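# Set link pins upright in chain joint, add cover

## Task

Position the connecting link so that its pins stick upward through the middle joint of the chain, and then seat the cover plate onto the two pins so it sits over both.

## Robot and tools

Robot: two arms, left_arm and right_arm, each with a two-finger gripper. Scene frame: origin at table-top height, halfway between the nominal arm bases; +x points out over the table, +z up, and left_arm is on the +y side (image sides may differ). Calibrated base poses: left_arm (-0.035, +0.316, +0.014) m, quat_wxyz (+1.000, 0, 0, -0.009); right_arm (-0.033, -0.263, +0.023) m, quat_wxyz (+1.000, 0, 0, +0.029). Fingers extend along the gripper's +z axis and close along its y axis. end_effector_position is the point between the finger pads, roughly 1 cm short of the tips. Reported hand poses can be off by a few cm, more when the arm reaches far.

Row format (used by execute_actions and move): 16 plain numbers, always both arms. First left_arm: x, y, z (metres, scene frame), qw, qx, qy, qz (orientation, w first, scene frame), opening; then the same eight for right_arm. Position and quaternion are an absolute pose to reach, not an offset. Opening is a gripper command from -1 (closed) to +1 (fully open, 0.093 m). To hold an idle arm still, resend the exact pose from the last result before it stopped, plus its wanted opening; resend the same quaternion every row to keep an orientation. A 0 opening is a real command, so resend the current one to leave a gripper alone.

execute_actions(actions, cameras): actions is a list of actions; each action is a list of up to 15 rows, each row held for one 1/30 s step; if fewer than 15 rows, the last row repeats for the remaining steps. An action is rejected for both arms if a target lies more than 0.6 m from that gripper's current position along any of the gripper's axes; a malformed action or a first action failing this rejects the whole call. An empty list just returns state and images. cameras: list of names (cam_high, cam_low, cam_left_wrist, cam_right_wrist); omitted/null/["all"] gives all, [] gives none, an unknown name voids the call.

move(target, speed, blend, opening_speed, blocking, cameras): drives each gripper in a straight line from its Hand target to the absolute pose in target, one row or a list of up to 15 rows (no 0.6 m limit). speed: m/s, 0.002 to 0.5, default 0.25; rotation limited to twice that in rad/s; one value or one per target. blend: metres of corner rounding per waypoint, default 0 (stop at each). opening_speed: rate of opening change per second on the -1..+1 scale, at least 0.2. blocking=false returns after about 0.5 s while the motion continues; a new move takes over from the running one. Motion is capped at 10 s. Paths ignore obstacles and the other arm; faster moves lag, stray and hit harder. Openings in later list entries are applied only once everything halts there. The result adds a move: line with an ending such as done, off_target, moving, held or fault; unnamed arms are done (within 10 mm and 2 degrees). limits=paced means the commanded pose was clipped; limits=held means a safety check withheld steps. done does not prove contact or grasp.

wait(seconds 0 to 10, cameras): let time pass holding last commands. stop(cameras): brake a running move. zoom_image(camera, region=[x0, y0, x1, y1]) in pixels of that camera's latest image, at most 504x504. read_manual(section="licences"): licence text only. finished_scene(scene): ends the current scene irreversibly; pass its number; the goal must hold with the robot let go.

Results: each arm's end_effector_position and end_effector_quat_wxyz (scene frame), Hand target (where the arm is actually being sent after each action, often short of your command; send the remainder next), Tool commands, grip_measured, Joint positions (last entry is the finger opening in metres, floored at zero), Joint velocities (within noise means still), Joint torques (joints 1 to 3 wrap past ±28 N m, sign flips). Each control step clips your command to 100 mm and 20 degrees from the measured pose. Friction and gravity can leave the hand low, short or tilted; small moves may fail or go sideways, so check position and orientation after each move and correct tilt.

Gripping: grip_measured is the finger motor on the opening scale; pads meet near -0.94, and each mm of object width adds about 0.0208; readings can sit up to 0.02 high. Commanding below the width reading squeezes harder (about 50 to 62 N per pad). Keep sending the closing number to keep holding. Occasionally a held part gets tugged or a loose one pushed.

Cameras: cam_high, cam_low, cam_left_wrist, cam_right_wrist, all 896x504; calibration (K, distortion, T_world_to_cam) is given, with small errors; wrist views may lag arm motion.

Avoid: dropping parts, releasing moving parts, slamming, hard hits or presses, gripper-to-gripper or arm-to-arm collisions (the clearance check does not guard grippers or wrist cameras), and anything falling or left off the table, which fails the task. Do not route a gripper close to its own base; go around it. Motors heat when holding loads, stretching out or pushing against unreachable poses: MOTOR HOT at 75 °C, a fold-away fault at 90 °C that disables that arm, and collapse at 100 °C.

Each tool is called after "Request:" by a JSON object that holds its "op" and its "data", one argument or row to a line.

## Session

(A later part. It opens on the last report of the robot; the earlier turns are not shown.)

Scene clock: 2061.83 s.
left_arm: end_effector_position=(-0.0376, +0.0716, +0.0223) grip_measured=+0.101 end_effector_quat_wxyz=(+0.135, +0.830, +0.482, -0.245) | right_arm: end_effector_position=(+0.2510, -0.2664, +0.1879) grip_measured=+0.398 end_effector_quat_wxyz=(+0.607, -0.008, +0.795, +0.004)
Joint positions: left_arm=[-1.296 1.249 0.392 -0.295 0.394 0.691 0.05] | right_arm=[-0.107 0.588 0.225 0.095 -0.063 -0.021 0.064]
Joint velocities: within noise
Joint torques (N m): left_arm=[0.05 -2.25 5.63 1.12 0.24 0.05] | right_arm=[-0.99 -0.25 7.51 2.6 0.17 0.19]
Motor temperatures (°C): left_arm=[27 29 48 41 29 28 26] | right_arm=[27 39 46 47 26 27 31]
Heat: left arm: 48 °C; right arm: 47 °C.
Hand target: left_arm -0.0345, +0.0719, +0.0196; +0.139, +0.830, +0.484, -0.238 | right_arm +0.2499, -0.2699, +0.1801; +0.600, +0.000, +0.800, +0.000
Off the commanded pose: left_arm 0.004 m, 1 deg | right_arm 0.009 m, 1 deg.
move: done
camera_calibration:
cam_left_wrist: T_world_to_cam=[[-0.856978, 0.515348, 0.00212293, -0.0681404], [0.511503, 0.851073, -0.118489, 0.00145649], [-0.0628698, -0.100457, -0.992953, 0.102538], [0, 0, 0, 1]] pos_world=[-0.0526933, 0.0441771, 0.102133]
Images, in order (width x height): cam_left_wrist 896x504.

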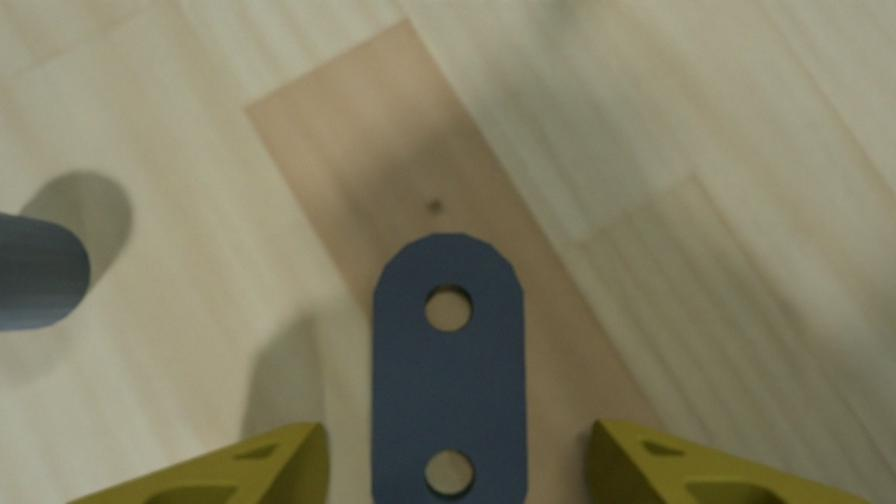

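Request:
{"op": "move", "data": {
  "target": [-0.0325,0.0700,0.0145,0.1388,0.8304,0.4843,-0.2381,0.1,0.25,-0.27,0.18,0.6,0.0,0.8,0.0,0.4],
  "speed": 0.05,
  "cameras": ["cam_left_wrist"]
}}

Scene clock: 2071.87 s.
left_arm: end_effector_position=(-0.0372, +0.0712, +0.0203) grip_measured=+0.101 end_effector_quat_wxyz=(+0.132, +0.829, +0.483, -0.247) | right_arm: end_effector_position=(+0.2510, -0.2664, +0.1879) grip_measured=+0.398 end_effector_quat_wxyz=(+0.607, -0.008, +0.795, +0.004)
Joint positions: left_arm=[-1.29 1.265 0.392 -0.286 0.401 0.694 0.05] | right_arm=[-0.107 0.588 0.225 0.095 -0.063 -0.021 0.064]
Joint velocities: within noise
Joint torques (N m): left_arm=[0.27 -1.03 5.15 1.34 0.18 0.1] | right_arm=[-0.92 -0.08 7.72 2.57 0.17 0.21]
Motor temperatures (°C): left_arm=[27 29 48 40 29 28 26] | right_arm=[27 38 46 48 26 27 30]
Heat: left arm: 48 °C; right arm: 48 °C.
Hand target: left_arm -0.0326, +0.0704, +0.0149; +0.139, +0.830, +0.484, -0.238 | right_arm +0.2499, -0.2699, +0.1801; +0.600, +0.000, +0.800, +0.000
Off the commanded pose: left_arm 0.008 m, 1 deg | right_arm 0.009 m, 1 deg.
move: done
camera_calibration:
cam_left_wrist: T_world_to_cam=[[-0.857168, 0.514945, 0.00972336, -0.0677341], [0.5103, 0.851688, -0.11925, 0.00131047], [-0.0696886, -0.0972557, -0.992817, 0.10006], [0, 0, 0, 1]] pos_world=[-0.0517552, 0.0434947, 0.100156]
Images, in order (width x height): cam_left_wrist 896x504.

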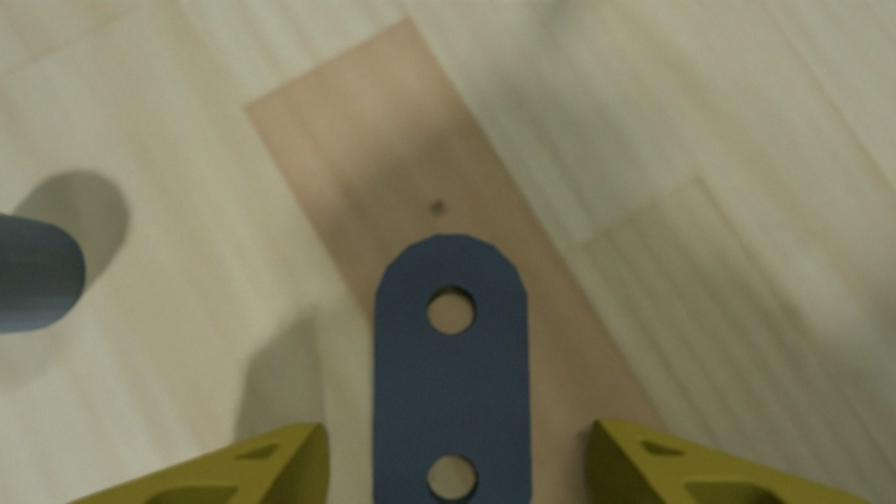

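Request:
{"op": "move", "data": {
  "target": [-0.0335,0.0705,0.0165,0.1388,0.8304,0.4843,-0.2381,-0.75,0.25,-0.27,0.18,0.6,0.0,0.8,0.0,0.4],
  "speed": 0.05,
  "opening_speed": 0.4,
  "cameras": ["cam_left_wrist"]
}}

Scene clock: 2079.90 s.
left_arm: end_effector_position=(-0.0339, +0.0677, +0.0205) grip_measured=-0.478 end_effector_quat_wxyz=(+0.142, +0.829, +0.483, -0.243) | right_arm: end_effector_position=(+0.2510, -0.2664, +0.1879) grip_measured=+0.398 end_effector_quat_wxyz=(+0.607, -0.008, +0.795, +0.004)
Joint positions: left_arm=[-1.289 1.269 0.392 -0.266 0.388 0.695 0.022] | right_arm=[-0.107 0.588 0.225 0.095 -0.063 -0.021 0.064]
Joint velocities: within noise
Joint torques (N m): left_arm=[-0.31 -2.4 5.31 1.09 0.28 0.04] | right_arm=[-0.95 -0.28 7.53 2.6 0.17 0.22]
Motor temperatures (°C): left_arm=[27 29 47 41 29 28 27] | right_arm=[27 38 46 48 26 27 30]
Heat: left arm: 47 °C; right arm: 48 °C.
Hand target: left_arm -0.0335, +0.0706, +0.0166; +0.139, +0.830, +0.484, -0.238 | right_arm +0.2499, -0.2699, +0.1801; +0.600, +0.000, +0.800, +0.000
Off the commanded pose: left_arm 0.005 m, 1 deg | right_arm 0.009 m, 1 deg.
move: done
camera_calibration:
cam_left_wrist: T_world_to_cam=[[-0.85997, 0.510239, -0.010366, -0.0625151], [0.507564, 0.852991, -0.121593, 0.00242586], [-0.0531996, -0.109828, -0.992526, 0.10149], [0, 0, 0, 1]] pos_world=[-0.0495931, 0.0409749, 0.100379]
Images, in order (width x height): cam_left_wrist 896x504.

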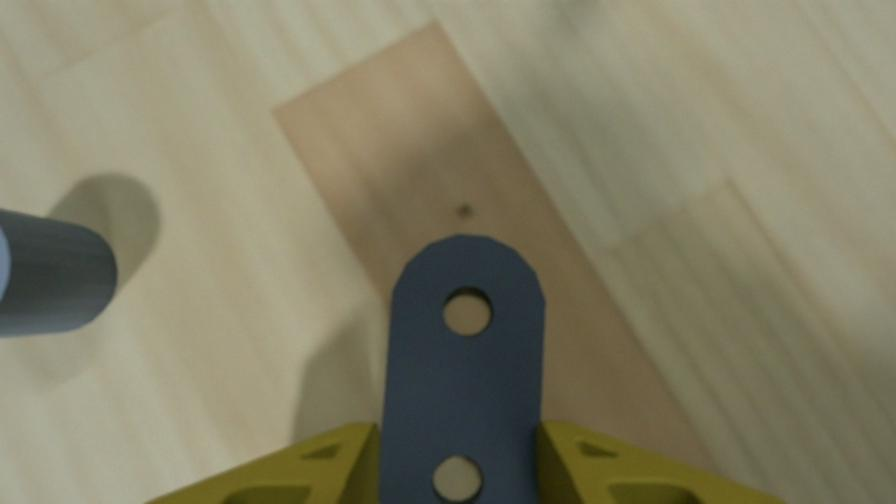

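Request:
{"op": "move", "data": {
  "target": [-0.0335,0.0705,0.06,0.1388,0.8304,0.4843,-0.2381,-0.75,0.25,-0.27,0.18,0.6,0.0,0.8,0.0,0.4],
  "speed": 0.08,
  "cameras": ["cam_left_wrist","cam_high"]
}}

Scene clock: 2088.60 s.
left_arm: end_effector_position=(-0.0338, +0.0821, +0.0476) grip_measured=-0.481 end_effector_quat_wxyz=(+0.118, +0.832, +0.494, -0.224) | right_arm: end_effector_position=(+0.2510, -0.2664, +0.1879) grip_measured=+0.398 end_effector_quat_wxyz=(+0.607, -0.008, +0.795, +0.004)
Joint positions: left_arm=[-1.289 1.157 0.485 -0.531 0.364 0.695 0.022] | right_arm=[-0.107 0.588 0.225 0.095 -0.063 -0.021 0.064]
Joint velocities: within noise
Joint torques (N m): left_arm=[-0.32 -3.4 8.73 1.07 0.53 0.04] | right_arm=[-0.69 -0.01 7.61 2.57 0.12 0.18]
Motor temperatures (°C): left_arm=[27 29 47 40 29 28 27] | right_arm=[27 38 45 48 26 27 30]
Heat: left arm: 47 °C; right arm: 48 °C.
Hand target: left_arm -0.0336, +0.0705, +0.0600; +0.139, +0.830, +0.484, -0.238 | right_arm +0.2499, -0.2699, +0.1801; +0.600, +0.000, +0.800, +0.000
Off the commanded pose: left_arm 0.017 m, 3 deg | right_arm 0.009 m, 1 deg.
move: off_target (left_arm)
camera_calibration:
cam_left_wrist: T_world_to_cam=[[-0.864856, 0.501734, 0.0169223, -0.0702233], [0.499884, 0.863794, -0.0630565, -0.0105386], [-0.046255, -0.0460756, -0.997866, 0.125288], [0, 0, 0, 1]] pos_world=[-0.0496697, 0.0501094, 0.125545]
Images, in order (width x height): cam_high 896x504, cam_left_wrist 896x504.

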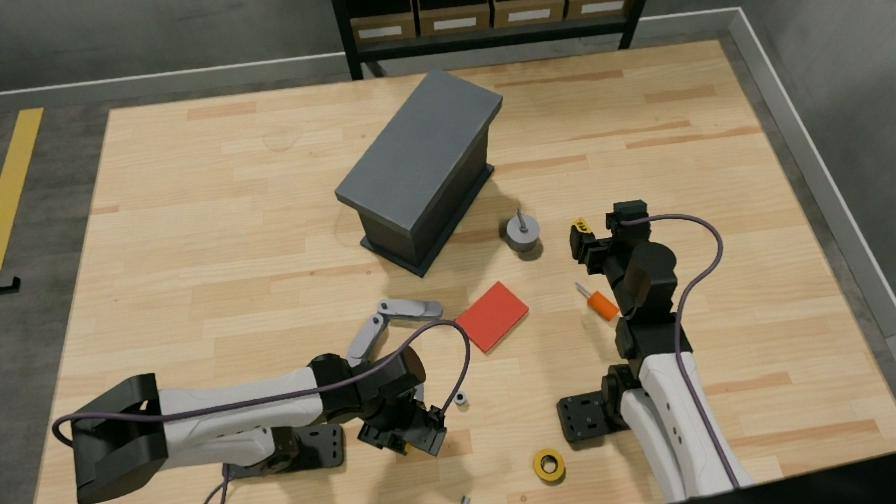

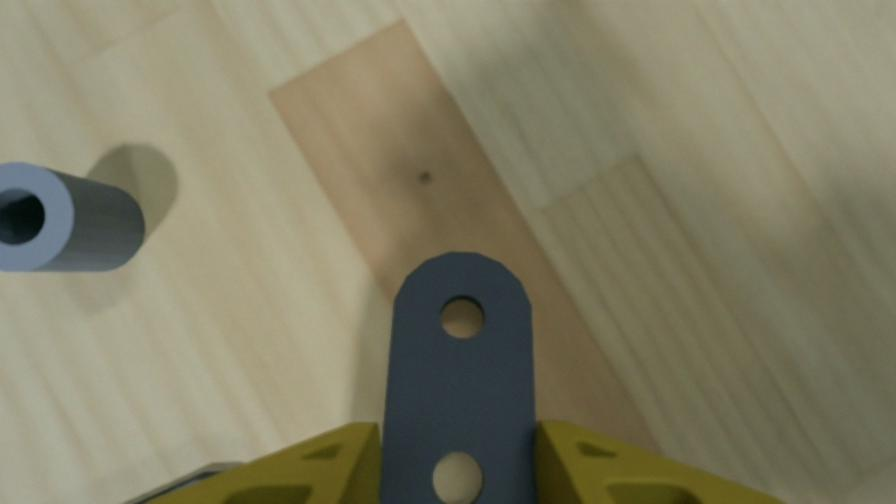

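Request:
{"op": "move", "data": {
  "target": [-0.0335,0.0705,0.11,0.1388,0.8304,0.4843,-0.2381,-0.75,0.25,-0.27,0.18,0.6,0.0,0.8,0.0,0.4],
  "speed": 0.1,
  "cameras": ["cam_left_wrist","cam_low"]
}}

Request:
{"op": "zoom_image", "data": {
  "camera": "cam_left_wrist",
  "region": [330, 230, 590, 504]
}}

Scene clock: 2128.83 s.
left_arm: end_effector_position=(-0.0325, +0.0767, +0.0983) grip_measured=-0.481 end_effector_quat_wxyz=(+0.126, +0.831, +0.492, -0.227) | right_arm: end_effector_position=(+0.2510, -0.2664, +0.1879) grip_measured=+0.398 end_effector_quat_wxyz=(+0.607, -0.008, +0.795, +0.004)
Joint positions: left_arm=[-1.289 1.086 0.653 -0.752 0.365 0.695 0.022] | right_arm=[-0.107 0.588 0.225 0.095 -0.063 -0.021 0.064]
Joint velocities: within noise
Joint torques (N m): left_arm=[-0.4 -3.29 9.39 0.99 0.5 0.03] | right_arm=[-0.91 -0.14 7.31 2.62 0.17 0.14]
Motor temperatures (°C): left_arm=[27 29 51 38 30 28 28] | right_arm=[27 37 45 49 26 27 30]
Heat: left arm: 51 °C; right arm: 49 °C.
Hand target: left_arm -0.0335, +0.0706, +0.1099; +0.139, +0.830, +0.484, -0.238 | right_arm +0.2499, -0.2699, +0.1801; +0.600, +0.000, +0.800, +0.000
Off the commanded pose: left_arm 0.013 m, 2 deg | right_arm 0.009 m, 1 deg.
move: off_target (left_arm)
camera_calibration:
cam_left_wrist: T_world_to_cam=[[-0.864685, 0.502292, 0.00466102, -0.066057], [0.50051, 0.862329, -0.0766726, -0.00179831], [-0.0425314, -0.0639647, -0.997045, 0.177115], [0, 0, 0, 1]] pos_world=[-0.0486855, 0.0460598, 0.176762]
Images, in order (width x height): cam_low 896x504, cam_left_wrist 896x504.

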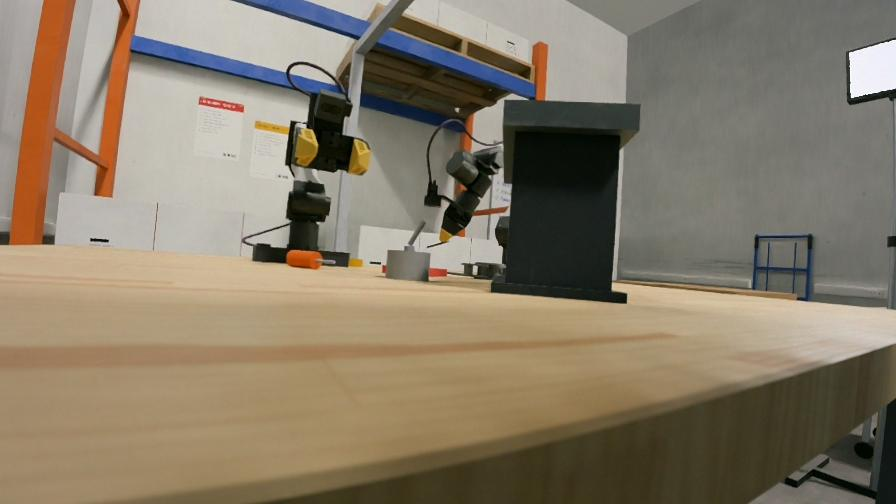

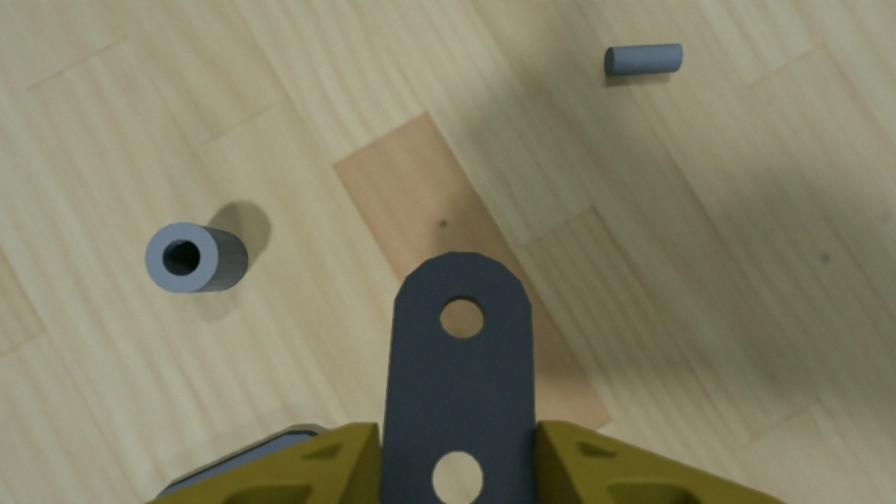

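Scaled by 1.839 from the camera's 896x504 image, which has a finer 1280x720 frame.

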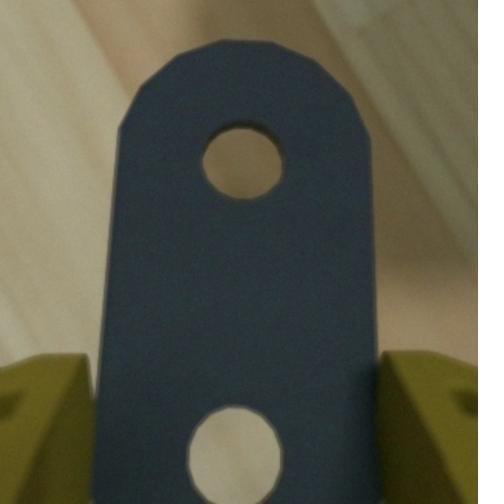

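Request:
{"op": "zoom_image", "data": {
  "camera": "cam_low",
  "region": [390, 150, 530, 290]
}}

Scaled by 3.600 from the camera's 896x504 image, which has a finer 1280x720 frame.

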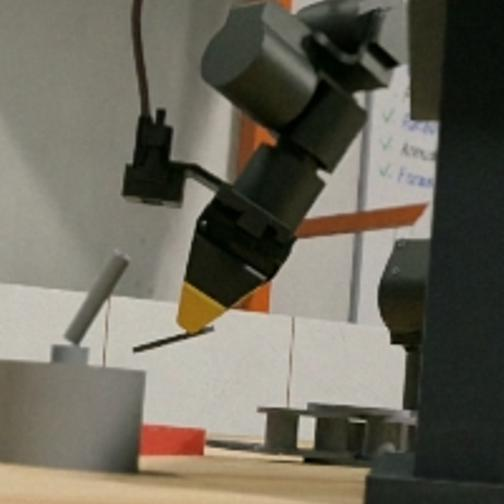

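Request:
{"op": "move", "data": {
  "target": [
    [-0.0335,0.0705,0.04,0.1388,0.8304,0.4843,-0.2381,-0.75,0.25,-0.27,0.18,0.6,0.0,0.8,0.0,0.4],
    [-0.0335,0.0705,0.0165,0.1388,0.8304,0.4843,-0.2381,-0.75,0.25,-0.27,0.18,0.6,0.0,0.8,0.0,0.4]
  ],
  "speed": [0.1,0.04],
  "cameras": ["cam_left_wrist"]
}}

Scene clock: 2148.63 s.
left_arm: end_effector_position=(-0.0341, +0.0684, +0.0214) grip_measured=-0.482 end_effector_quat_wxyz=(+0.141, +0.829, +0.483, -0.242) | right_arm: end_effector_position=(+0.2511, -0.2664, +0.1880) grip_measured=+0.398 end_effector_quat_wxyz=(+0.607, -0.008, +0.795, +0.004)
Joint positions: left_arm=[-1.289 1.264 0.395 -0.276 0.389 0.695 0.022] | right_arm=[-0.107 0.588 0.225 0.096 -0.063 -0.021 0.064]
Joint velocities: within noise
Joint torques (N m): left_arm=[-0.31 -2 5.16 1.15 0.29 0.03] | right_arm=[-0.77 -0.01 7.41 2.6 0.17 0.14]
Motor temperatures (°C): left_arm=[27 30 53 37 30 28 28] | right_arm=[27 37 45 49 26 27 30]
Heat: left arm: 53 °C; right arm: 49 °C.
Hand target: left_arm -0.0335, +0.0706, +0.0167; +0.139, +0.830, +0.484, -0.238 | right_arm +0.2499, -0.2699, +0.1802; +0.600, +0.000, +0.800, +0.000
Off the commanded pose: left_arm 0.005 m, 1 deg | right_arm 0.009 m, 1 deg.
move: done
camera_calibration:
cam_left_wrist: T_world_to_cam=[[-0.859733, 0.510674, -0.00841408, -0.0630977], [0.50787, 0.853036, -0.119992, 0.00208467], [-0.0540992, -0.107434, -0.992739, 0.102279], [0, 0, 0, 1]] pos_world=[-0.0497727, 0.0414323, 0.101256]
Images, in order (width x height): cam_left_wrist 896x504.

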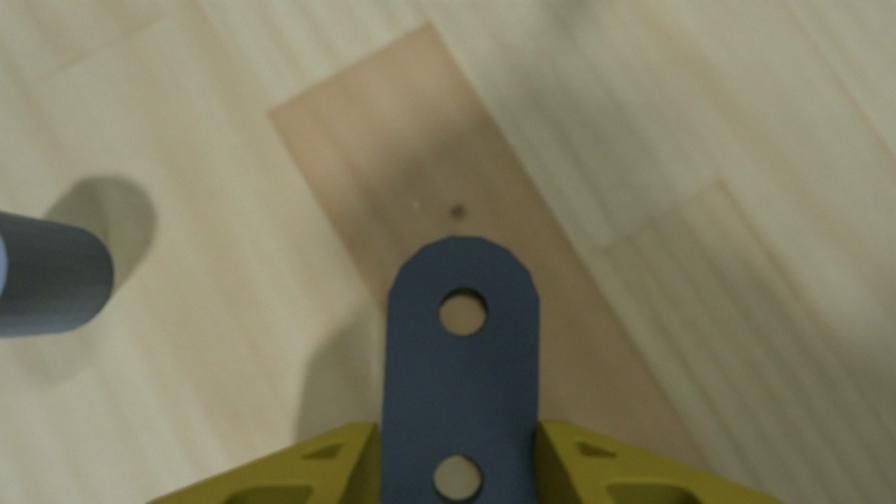

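Request:
{"op": "move", "data": {
  "target": [-0.0335,0.0640,0.037,0.1388,0.8304,0.4843,-0.2381,-0.9,0.25,-0.27,0.18,0.6,0.0,0.8,0.0,0.4],
  "speed": 0.03,
  "cameras": ["cam_left_wrist"]
}}

Scene clock: 2157.53 s.
left_arm: end_effector_position=(-0.0359, +0.0726, +0.0274) grip_measured=-0.482 end_effector_quat_wxyz=(+0.123, +0.831, +0.487, -0.238) | right_arm: end_effector_position=(+0.2511, -0.2664, +0.1880) grip_measured=+0.398 end_effector_quat_wxyz=(+0.607, -0.008, +0.795, +0.004)
Joint positions: left_arm=[-1.292 1.25 0.432 -0.365 0.389 0.695 0.022] | right_arm=[-0.107 0.588 0.225 0.096 -0.063 -0.021 0.064]
Joint velocities: within noise
Joint torques (N m): left_arm=[-1.03 -4.04 8.46 0.93 0.27 -0.05] | right_arm=[-0.72 -0.17 7.47 2.61 0.13 0.2]
Motor temperatures (°C): left_arm=[27 29 51 36 29 28 29] | right_arm=[27 36 45 49 26 27 30]
Heat: left arm: 51 °C; right arm: 49 °C.
Hand target: left_arm -0.0336, +0.0641, +0.0370; +0.139, +0.830, +0.484, -0.238 | right_arm +0.2499, -0.2699, +0.1802; +0.600, +0.000, +0.800, +0.000
Off the commanded pose: left_arm 0.013 m, 2 deg | right_arm 0.009 m, 1 deg.
move: off_target (left_arm)
camera_calibration:
cam_left_wrist: T_world_to_cam=[[-0.858313, 0.512767, 0.0192312, -0.0675934], [0.509083, 0.855646, -0.0932958, -0.000759345], [-0.0642941, -0.0702867, -0.995453, 0.105568], [0, 0, 0, 1]] pos_world=[-0.0508423, 0.0427294, 0.106317]
Images, in order (width x height): cam_left_wrist 896x504.

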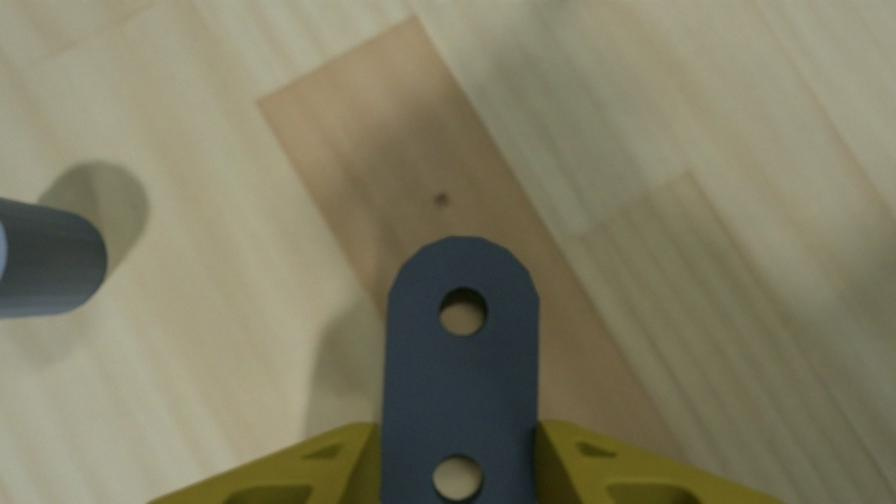

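Request:
{"op": "move", "data": {
  "target": [-0.0335,0.0640,0.055,0.1388,0.8304,0.4843,-0.2381,-0.9,0.25,-0.27,0.18,0.6,0.0,0.8,0.0,0.4],
  "speed": 0.03,
  "cameras": ["cam_left_wrist"]
}}

Scene clock: 2171.43 s.
left_arm: end_effector_position=(-0.0358, +0.0723, +0.0446) grip_measured=-0.482 end_effector_quat_wxyz=(+0.122, +0.831, +0.488, -0.237) | right_arm: end_effector_position=(+0.2511, -0.2664, +0.1880) grip_measured=+0.398 end_effector_quat_wxyz=(+0.607, -0.008, +0.795, +0.004)
Joint positions: left_arm=[-1.292 1.201 0.483 -0.467 0.388 0.695 0.022] | right_arm=[-0.107 0.588 0.225 0.096 -0.063 -0.021 0.064]
Joint velocities: within noise
Joint torques (N m): left_arm=[-0.99 -3.89 8.81 0.95 0.26 -0.04] | right_arm=[-0.73 -0.03 7.65 2.57 0.18 0.19]
Motor temperatures (°C): left_arm=[27 30 51 35 29 28 29] | right_arm=[27 36 45 49 26 27 30]
Heat: left arm: 51 °C; right arm: 49 °C.
Hand target: left_arm -0.0336, +0.0641, +0.0550; +0.139, +0.830, +0.484, -0.238 | right_arm +0.2499, -0.2699, +0.1802; +0.600, +0.000, +0.800, +0.000
Off the commanded pose: left_arm 0.013 m, 2 deg | right_arm 0.009 m, 1 deg.
move: off_target (left_arm)
camera_calibration:
cam_left_wrist: T_world_to_cam=[[-0.858552, 0.512337, 0.0200022, -0.0676588], [0.508669, 0.856006, -0.0922429, 0.00095331], [-0.0643814, -0.0690207, -0.995536, 0.122674], [0, 0, 0, 1]] pos_world=[-0.0506756, 0.0423151, 0.123568]
Images, in order (width x height): cam_left_wrist 896x504.

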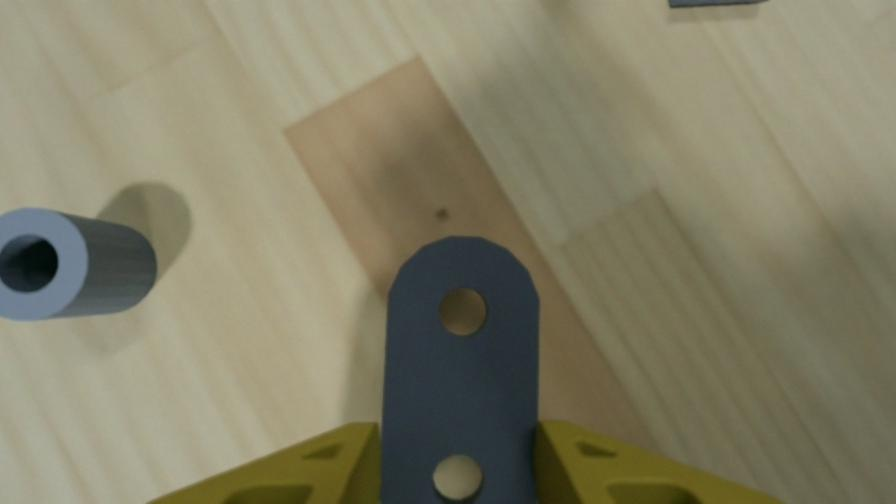

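Request:
{"op": "move", "data": {
  "target": [
    [-0.0335,0.060,0.11,0.1388,0.8304,0.4843,-0.2381,-0.9,0.25,-0.27,0.18,0.6,0.0,0.8,0.0,0.4],
    [0.04,0.05,0.14,0.1860,0.6940,0.6652,-0.1983,-0.9,0.25,-0.27,0.18,0.6,0.0,0.8,0.0,0.4],
    [0.12,0.09,0.15,0.2321,0.5200,0.8090,-0.1485,-0.9,0.25,-0.27,0.18,0.6,0.0,0.8,0.0,0.4],
    [0.175,0.137,0.14,0.2646,0.2690,0.9229,-0.0771,-0.9,0.25,-0.27,0.18,0.6,0.0,0.8,0.0,0.4],
    [0.175,0.137,0.10,0.2646,0.2690,0.9229,-0.0771,-0.9,0.25,-0.27,0.18,0.6,0.0,0.8,0.0,0.4]
  ],
  "speed": 0.12,
  "blend": [0.02,0.03,0.03,0.0,0.0],
  "cameras": ["cam_left_wrist","cam_low"]
}}

Scene clock: 2192.77 s.
left_arm: end_effector_position=(+0.1694, +0.1364, +0.0988) grip_measured=-0.482 end_effector_quat_wxyz=(+0.255, +0.279, +0.922, -0.080) | right_arm: end_effector_position=(+0.2511, -0.2664, +0.1880) grip_measured=+0.398 end_effector_quat_wxyz=(+0.607, -0.008, +0.795, +0.004)
Joint positions: left_arm=[-0.761 1.111 0.642 -0.567 -0.093 -0.165 0.022] | right_arm=[-0.107 0.588 0.225 0.096 -0.063 -0.021 0.064]
Joint velocities: within noise
Joint torques (N m): left_arm=[0.31 -2.4 7.23 1.45 -0.09 -0.07] | right_arm=[-0.79 -0.14 7.46 2.61 0.17 0.21]
Motor temperatures (°C): left_arm=[27 30 52 36 29 28 29] | right_arm=[27 36 45 50 26 27 30]
Heat: left arm: 52 °C; right arm: 50 °C.
Hand target: left_arm +0.1748, +0.1371, +0.1000; +0.264, +0.269, +0.923, -0.077 | right_arm +0.2499, -0.2699, +0.1801; +0.600, +0.000, +0.800, +0.000
Off the commanded pose: left_arm 0.006 m, 2 deg | right_arm 0.009 m, 1 deg.
move: done
camera_calibration:
cam_left_wrist: T_world_to_cam=[[-0.572005, -0.820244, -0.00305004, 0.210049], [-0.816465, 0.569718, -0.0938457, 0.110433], [0.0787141, -0.05119, -0.995582, 0.16759], [0, 0, 0, 1]] pos_world=[0.197122, 0.117955, 0.177854]
Images, in order (width x height): cam_low 896x504, cam_left_wrist 896x504.

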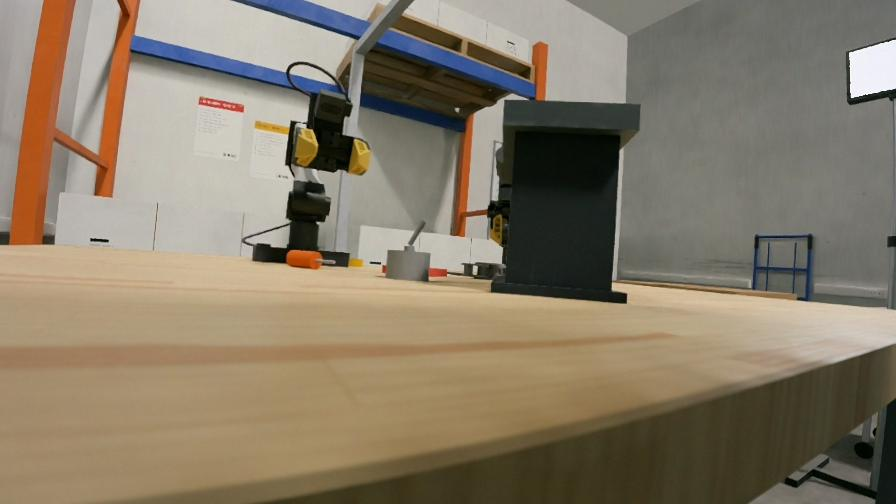

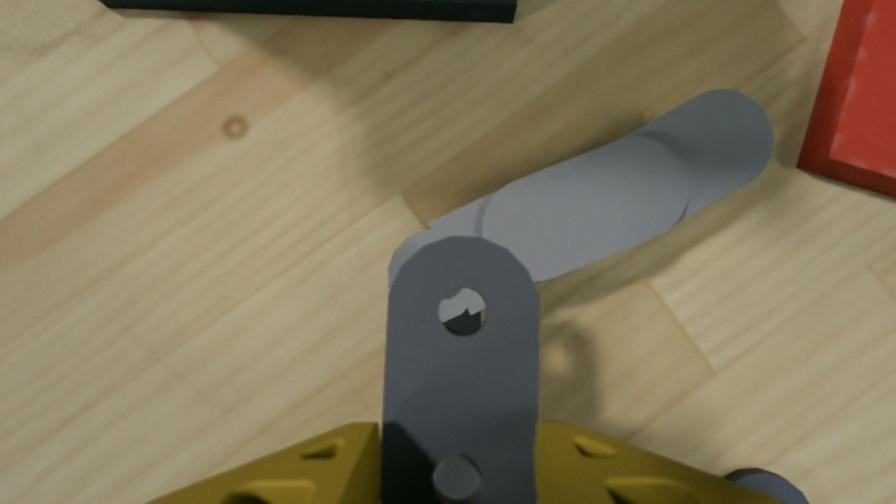

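Request:
{"op": "zoom_image", "data": {
  "camera": "cam_left_wrist",
  "region": [350, 220, 570, 504]
}}

Scaled by 1.775 from the camera's 896x504 image, which has a finer 1280x720 frame.

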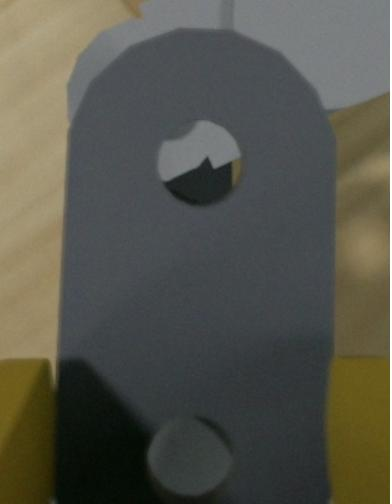

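Request:
{"op": "move", "data": {
  "target": [0.183,0.1363,0.095,0.2646,0.2690,0.9229,-0.0771,-0.9,0.25,-0.27,0.18,0.6,0.0,0.8,0.0,0.4],
  "speed": 0.08,
  "cameras": ["cam_left_wrist"]
}}

Request:
{"op": "zoom_image", "data": {
  "camera": "cam_left_wrist",
  "region": [350, 220, 570, 504]
}}

Scene clock: 2218.03 s.
left_arm: end_effector_position=(+0.1793, +0.1370, +0.0945) grip_measured=-0.482 end_effector_quat_wxyz=(+0.258, +0.269, +0.925, -0.077) | right_arm: end_effector_position=(+0.2511, -0.2664, +0.1880) grip_measured=+0.398 end_effector_quat_wxyz=(+0.607, -0.008, +0.795, +0.004)
Joint positions: left_arm=[-0.734 1.147 0.642 -0.528 -0.093 -0.16 0.022] | right_arm=[-0.107 0.588 0.225 0.096 -0.063 -0.021 0.064]
Joint velocities: within noise
Joint torques (N m): left_arm=[0.35 -2.63 7.05 1.46 0.05 0.08] | right_arm=[-0.83 -0.01 7.65 2.58 0.13 0.18]
Motor temperatures (°C): left_arm=[27 30 52 36 29 28 29] | right_arm=[27 35 45 50 26 27 30]
Heat: left arm: 52 °C; right arm: 50 °C.
Hand target: left_arm +0.1829, +0.1364, +0.0950; +0.264, +0.269, +0.923, -0.077 | right_arm +0.2499, -0.2699, +0.1801; +0.600, +0.000, +0.800, +0.000
Off the commanded pose: left_arm 0.004 m, 1 deg | right_arm 0.009 m, 1 deg.
move: done
camera_calibration:
cam_left_wrist: T_world_to_cam=[[-0.553578, -0.83278, -0.00536733, 0.214855], [-0.828557, 0.551397, -0.0972359, 0.122694], [0.0839357, -0.0493806, -0.995247, 0.161359], [0, 0, 0, 1]] pos_world=[0.207054, 0.119242, 0.173675]
Images, in order (width x height): cam_left_wrist 896x504.

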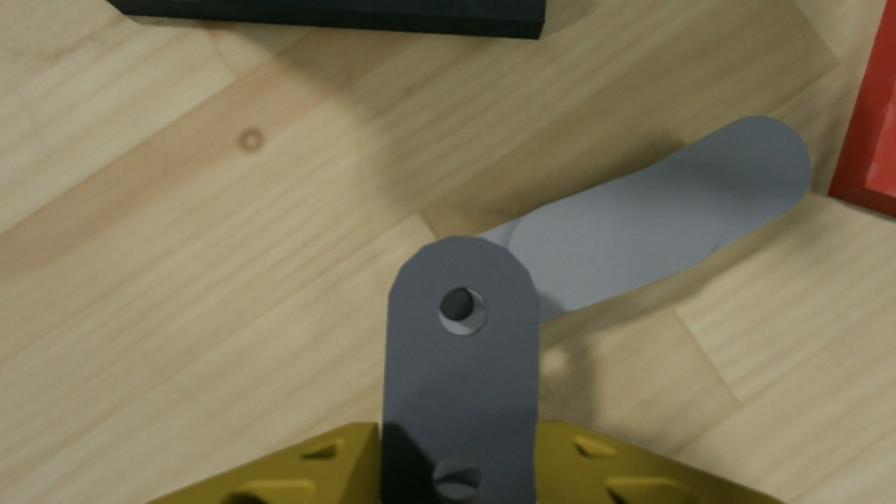

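Scaled by 1.775 from the camera's 896x504 image, which has a finer 1280x720 frame.

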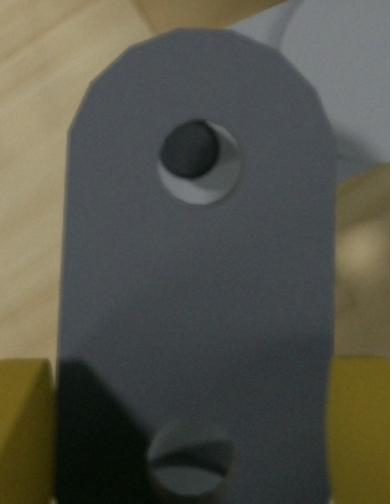

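Request:
{"op": "move", "data": {
  "target": [0.1843,0.1366,0.080,0.2646,0.2690,0.9229,-0.0771,-0.9,0.25,-0.27,0.18,0.6,0.0,0.8,0.0,0.4],
  "speed": 0.05,
  "cameras": ["cam_left_wrist"]
}}

Request:
{"op": "zoom_image", "data": {
  "camera": "cam_left_wrist",
  "region": [350, 220, 570, 504]
}}

Scene clock: 2235.03 s.
left_arm: end_effector_position=(+0.1812, +0.1373, +0.0801) grip_measured=-0.482 end_effector_quat_wxyz=(+0.259, +0.268, +0.925, -0.076) | right_arm: end_effector_position=(+0.2511, -0.2664, +0.1880) grip_measured=+0.398 end_effector_quat_wxyz=(+0.607, -0.008, +0.795, +0.004)
Joint positions: left_arm=[-0.729 1.173 0.596 -0.453 -0.093 -0.156 0.022] | right_arm=[-0.107 0.588 0.225 0.096 -0.063 -0.021 0.064]
Joint velocities: within noise
Joint torques (N m): left_arm=[0.32 -2.77 6.82 1.43 0.06 0.09] | right_arm=[-0.9 -0.23 7.66 2.61 0.22 0.2]
Motor temperatures (°C): left_arm=[27 29 51 36 29 28 29] | right_arm=[27 35 45 50 26 27 30]
Heat: left arm: 51 °C; right arm: 50 °C.
Hand target: left_arm +0.1843, +0.1367, +0.0801; +0.265, +0.269, +0.923, -0.077 | right_arm +0.2499, -0.2699, +0.1801; +0.600, +0.000, +0.800, +0.000
Off the commanded pose: left_arm 0.003 m, 1 deg | right_arm 0.009 m, 1 deg.
move: done
camera_calibration:
cam_left_wrist: T_world_to_cam=[[-0.552641, -0.833385, -0.00763409, 0.216141], [-0.828891, 0.550568, -0.0990648, 0.12309], [0.0867622, -0.0484194, -0.995052, 0.146171], [0, 0, 0, 1]] pos_world=[0.208795, 0.119436, 0.159292]
Images, in order (width x height): cam_left_wrist 896x504.

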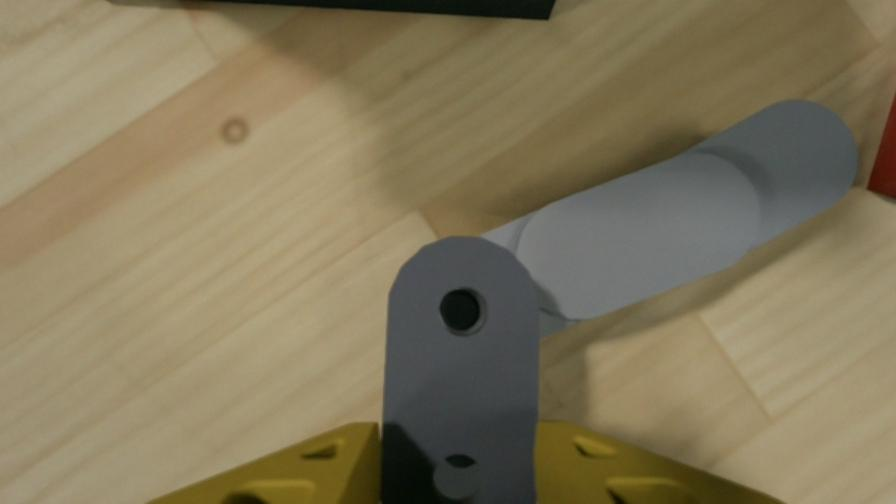

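Scaled by 1.775 from the camera's 896x504 image, which has a finer 1280x720 frame.

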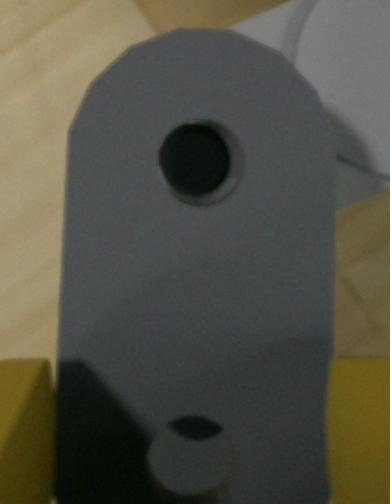

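Request:
{"op": "move", "data": {
  "target": [0.1846,0.1357,0.070,0.2657,0.2553,0.9268,-0.0732,-0.9,0.25,-0.27,0.18,0.6,0.0,0.8,0.0,0.4],
  "speed": 0.05,
  "cameras": ["cam_left_wrist"]
}}

Request:
{"op": "zoom_image", "data": {
  "camera": "cam_left_wrist",
  "region": [350, 220, 570, 504]
}}

Scene clock: 2251.17 s.
left_arm: end_effector_position=(+0.1826, +0.1374, +0.0699) grip_measured=-0.482 end_effector_quat_wxyz=(+0.258, +0.258, +0.928, -0.075) | right_arm: end_effector_position=(+0.2511, -0.2664, +0.1880) grip_measured=+0.398 end_effector_quat_wxyz=(+0.607, -0.008, +0.795, +0.004)
Joint positions: left_arm=[-0.729 1.2 0.569 -0.404 -0.099 -0.176 0.022] | right_arm=[-0.107 0.588 0.225 0.096 -0.063 -0.021 0.064]
Joint velocities: within noise
Joint torques (N m): left_arm=[-1.17 -2.8 6.68 1.39 -0.1 -0.08] | right_arm=[-0.9 -0.21 7.56 2.6 0.18 0.18]
Motor temperatures (°C): left_arm=[27 29 49 36 29 28 30] | right_arm=[27 35 45 50 26 27 30]
Heat: left arm: 49 °C; right arm: 50 °C.
Hand target: left_arm +0.1845, +0.1358, +0.0700; +0.265, +0.255, +0.927, -0.073 | right_arm +0.2499, -0.2699, +0.1801; +0.600, +0.000, +0.800, +0.000
Off the commanded pose: left_arm 0.003 m, 1 deg | right_arm 0.009 m, 1 deg.
move: done
camera_calibration:
cam_left_wrist: T_world_to_cam=[[-0.534994, -0.844852, -0.00255623, 0.214931], [-0.840791, 0.532713, -0.0963718, 0.127543], [0.0827817, -0.0494091, -0.995342, 0.136805], [0, 0, 0, 1]] pos_world=[0.210899, 0.120401, 0.149008]
Images, in order (width x height): cam_left_wrist 896x504.

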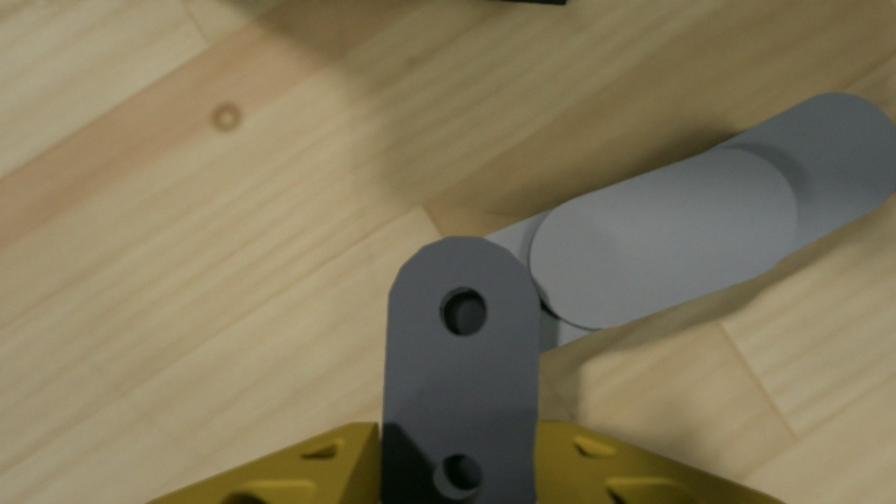

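Scaled by 1.775 from the camera's 896x504 image, which has a finer 1280x720 frame.

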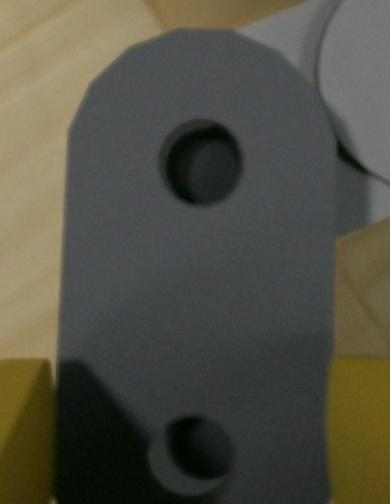

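Request:
{"op": "move", "data": {
  "target": [0.1840,0.1337,0.068,0.2657,0.2553,0.9268,-0.0732,-0.9,0.25,-0.27,0.18,0.6,0.0,0.8,0.0,0.4],
  "speed": 0.05,
  "cameras": ["cam_left_wrist"]
}}

Request:
{"op": "zoom_image", "data": {
  "camera": "cam_left_wrist",
  "region": [350, 220, 570, 504]
}}

Scene clock: 2261.23 s.
left_arm: end_effector_position=(+0.1824, +0.1344, +0.0690) grip_measured=-0.482 end_effector_quat_wxyz=(+0.259, +0.259, +0.927, -0.076) | right_arm: end_effector_position=(+0.2511, -0.2664, +0.1880) grip_measured=+0.398 end_effector_quat_wxyz=(+0.607, -0.008, +0.795, +0.004)
Joint positions: left_arm=[-0.74 1.208 0.569 -0.393 -0.104 -0.184 0.022] | right_arm=[-0.107 0.588 0.225 0.096 -0.063 -0.021 0.064]
Joint velocities: within noise
Joint torques (N m): left_arm=[-0.99 -2.86 6.37 1.37 -0.13 -0.09] | right_arm=[-0.85 -0.08 7.65 2.58 0.17 0.15]
Motor temperatures (°C): left_arm=[27 29 50 37 29 28 30] | right_arm=[27 35 45 50 26 27 29]
Heat: left arm: 50 °C; right arm: 50 °C.
Hand target: left_arm +0.1839, +0.1338, +0.0680; +0.265, +0.255, +0.927, -0.073 | right_arm +0.2499, -0.2699, +0.1801; +0.600, +0.000, +0.800, +0.000
Off the commanded pose: left_arm 0.002 m, 1 deg | right_arm 0.009 m, 1 deg.
move: done
camera_calibration:
cam_left_wrist: T_world_to_cam=[[-0.536845, -0.843678, -0.0020342, 0.212402], [-0.839396, 0.534359, -0.0993741, 0.128649], [0.0849268, -0.051641, -0.995048, 0.1357], [0, 0, 0, 1]] pos_world=[0.21049, 0.117462, 0.148245]
Images, in order (width x height): cam_left_wrist 896x504.

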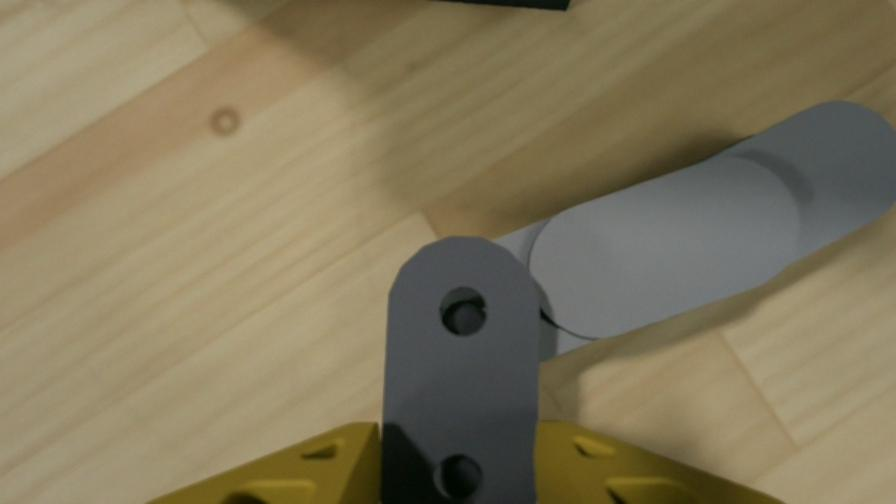

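Scaled by 1.775 from the camera's 896x504 image, which has a finer 1280x720 frame.

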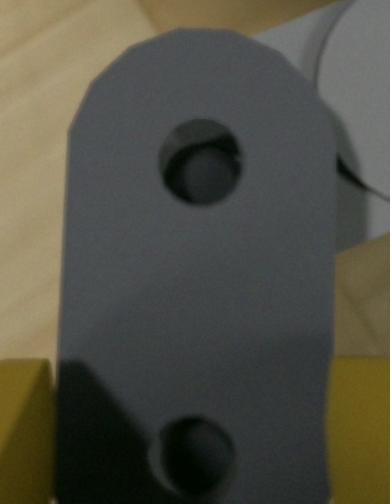

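Request:
{"op": "move", "data": {
  "target": [0.1823,0.1335,0.0655,0.2657,0.2553,0.9268,-0.0732,-0.9,0.25,-0.27,0.18,0.6,0.0,0.8,0.0,0.4],
  "speed": 0.05,
  "cameras": ["cam_left_wrist"]
}}

Request:
{"op": "zoom_image", "data": {
  "camera": "cam_left_wrist",
  "region": [350, 220, 570, 504]
}}

Scene clock: 2270.53 s.
left_arm: end_effector_position=(+0.1798, +0.1350, +0.0654) grip_measured=-0.482 end_effector_quat_wxyz=(+0.258, +0.259, +0.928, -0.075) | right_arm: end_effector_position=(+0.2511, -0.2664, +0.1880) grip_measured=+0.398 end_effector_quat_wxyz=(+0.607, -0.008, +0.795, +0.004)
Joint positions: left_arm=[-0.747 1.208 0.556 -0.385 -0.107 -0.19 0.022] | right_arm=[-0.107 0.588 0.225 0.096 -0.063 -0.021 0.064]
Joint velocities: within noise
Joint torques (N m): left_arm=[-0.98 -2.77 6.61 1.43 -0.1 -0.03] | right_arm=[-0.8 -0.02 7.45 2.62 0.14 0.19]
Motor temperatures (°C): left_arm=[27 29 50 36 29 28 30] | right_arm=[27 34 45 50 26 27 29]
Heat: left arm: 50 °C; right arm: 50 °C.
Hand target: left_arm +0.1822, +0.1336, +0.0655; +0.265, +0.255, +0.927, -0.073 | right_arm +0.2499, -0.2699, +0.1801; +0.600, +0.000, +0.800, +0.000
Off the commanded pose: left_arm 0.003 m, 1 deg | right_arm 0.009 m, 1 deg.
move: done
camera_calibration:
cam_left_wrist: T_world_to_cam=[[-0.536764, -0.843728, -0.00272159, 0.211537], [-0.839766, 0.53455, -0.0951296, 0.125575], [0.0817184, -0.0487766, -0.995461, 0.13253], [0, 0, 0, 1]] pos_world=[0.208169, 0.117818, 0.144451]
Images, in order (width x height): cam_left_wrist 896x504.

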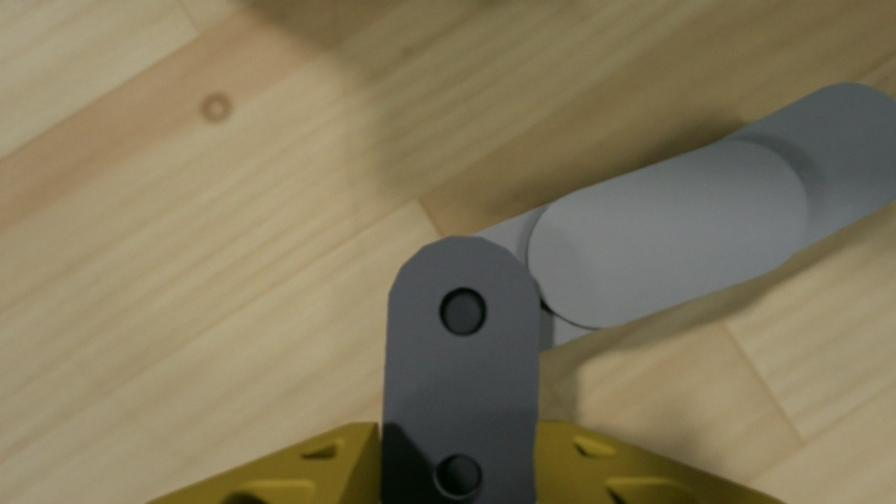

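Scaled by 1.775 from the camera's 896x504 image, which has a finer 1280x720 frame.

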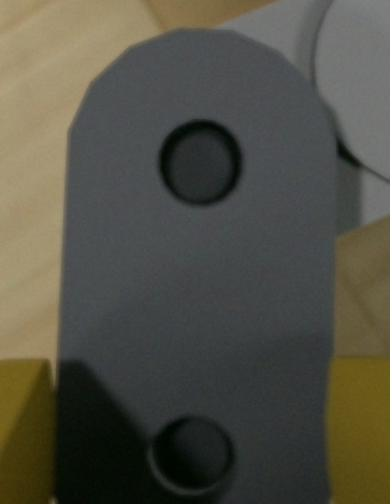

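Request:
{"op": "move", "data": {
  "target": [0.1818,0.1326,0.0635,0.2667,0.2423,0.9303,-0.0695,-0.9,0.25,-0.27,0.18,0.6,0.0,0.8,0.0,0.4],
  "speed": 0.05,
  "cameras": ["cam_left_wrist"]
}}

Request:
{"op": "zoom_image", "data": {
  "camera": "cam_left_wrist",
  "region": [350, 220, 570, 504]
}}

Scene clock: 2282.73 s.
left_arm: end_effector_position=(+0.1790, +0.1343, +0.0637) grip_measured=-0.482 end_effector_quat_wxyz=(+0.258, +0.247, +0.932, -0.071) | right_arm: end_effector_position=(+0.2511, -0.2664, +0.1880) grip_measured=+0.398 end_effector_quat_wxyz=(+0.607, -0.008, +0.795, +0.004)
Joint positions: left_arm=[-0.764 1.217 0.556 -0.384 -0.13 -0.229 0.022] | right_arm=[-0.107 0.588 0.225 0.096 -0.063 -0.021 0.064]
Joint velocities: within noise
Joint torques (N m): left_arm=[-1.02 -2.71 6.43 1.48 -0.13 -0.11] | right_arm=[-0.79 -0.12 7.62 2.64 0.13 0.15]
Motor temperatures (°C): left_arm=[27 29 49 36 29 28 30] | right_arm=[27 34 45 51 26 27 29]
Heat: left arm: 49 °C; right arm: 51 °C.
Hand target: left_arm +0.1817, +0.1326, +0.0636; +0.266, +0.242, +0.930, -0.070 | right_arm +0.2499, -0.2699, +0.1801; +0.600, +0.000, +0.800, +0.000
Off the commanded pose: left_arm 0.003 m, 1 deg | right_arm 0.009 m, 1 deg.
move: done
camera_calibration:
cam_left_wrist: T_world_to_cam=[[-0.513322, -0.858187, -0.00382513, 0.208384], [-0.854317, 0.511421, -0.0926854, 0.130596], [0.0814977, -0.0443096, -0.995688, 0.130388], [0, 0, 0, 1]] pos_world=[0.207913, 0.117821, 0.142727]
Images, in order (width x height): cam_left_wrist 896x504.

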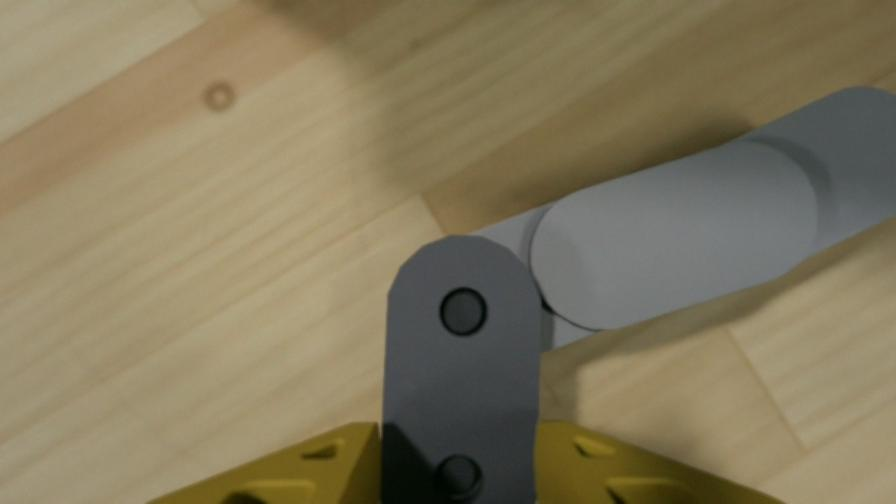

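Scaled by 1.775 from the camera's 896x504 image, which has a finer 1280x720 frame.

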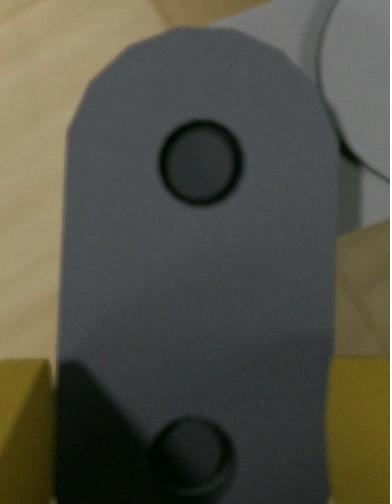

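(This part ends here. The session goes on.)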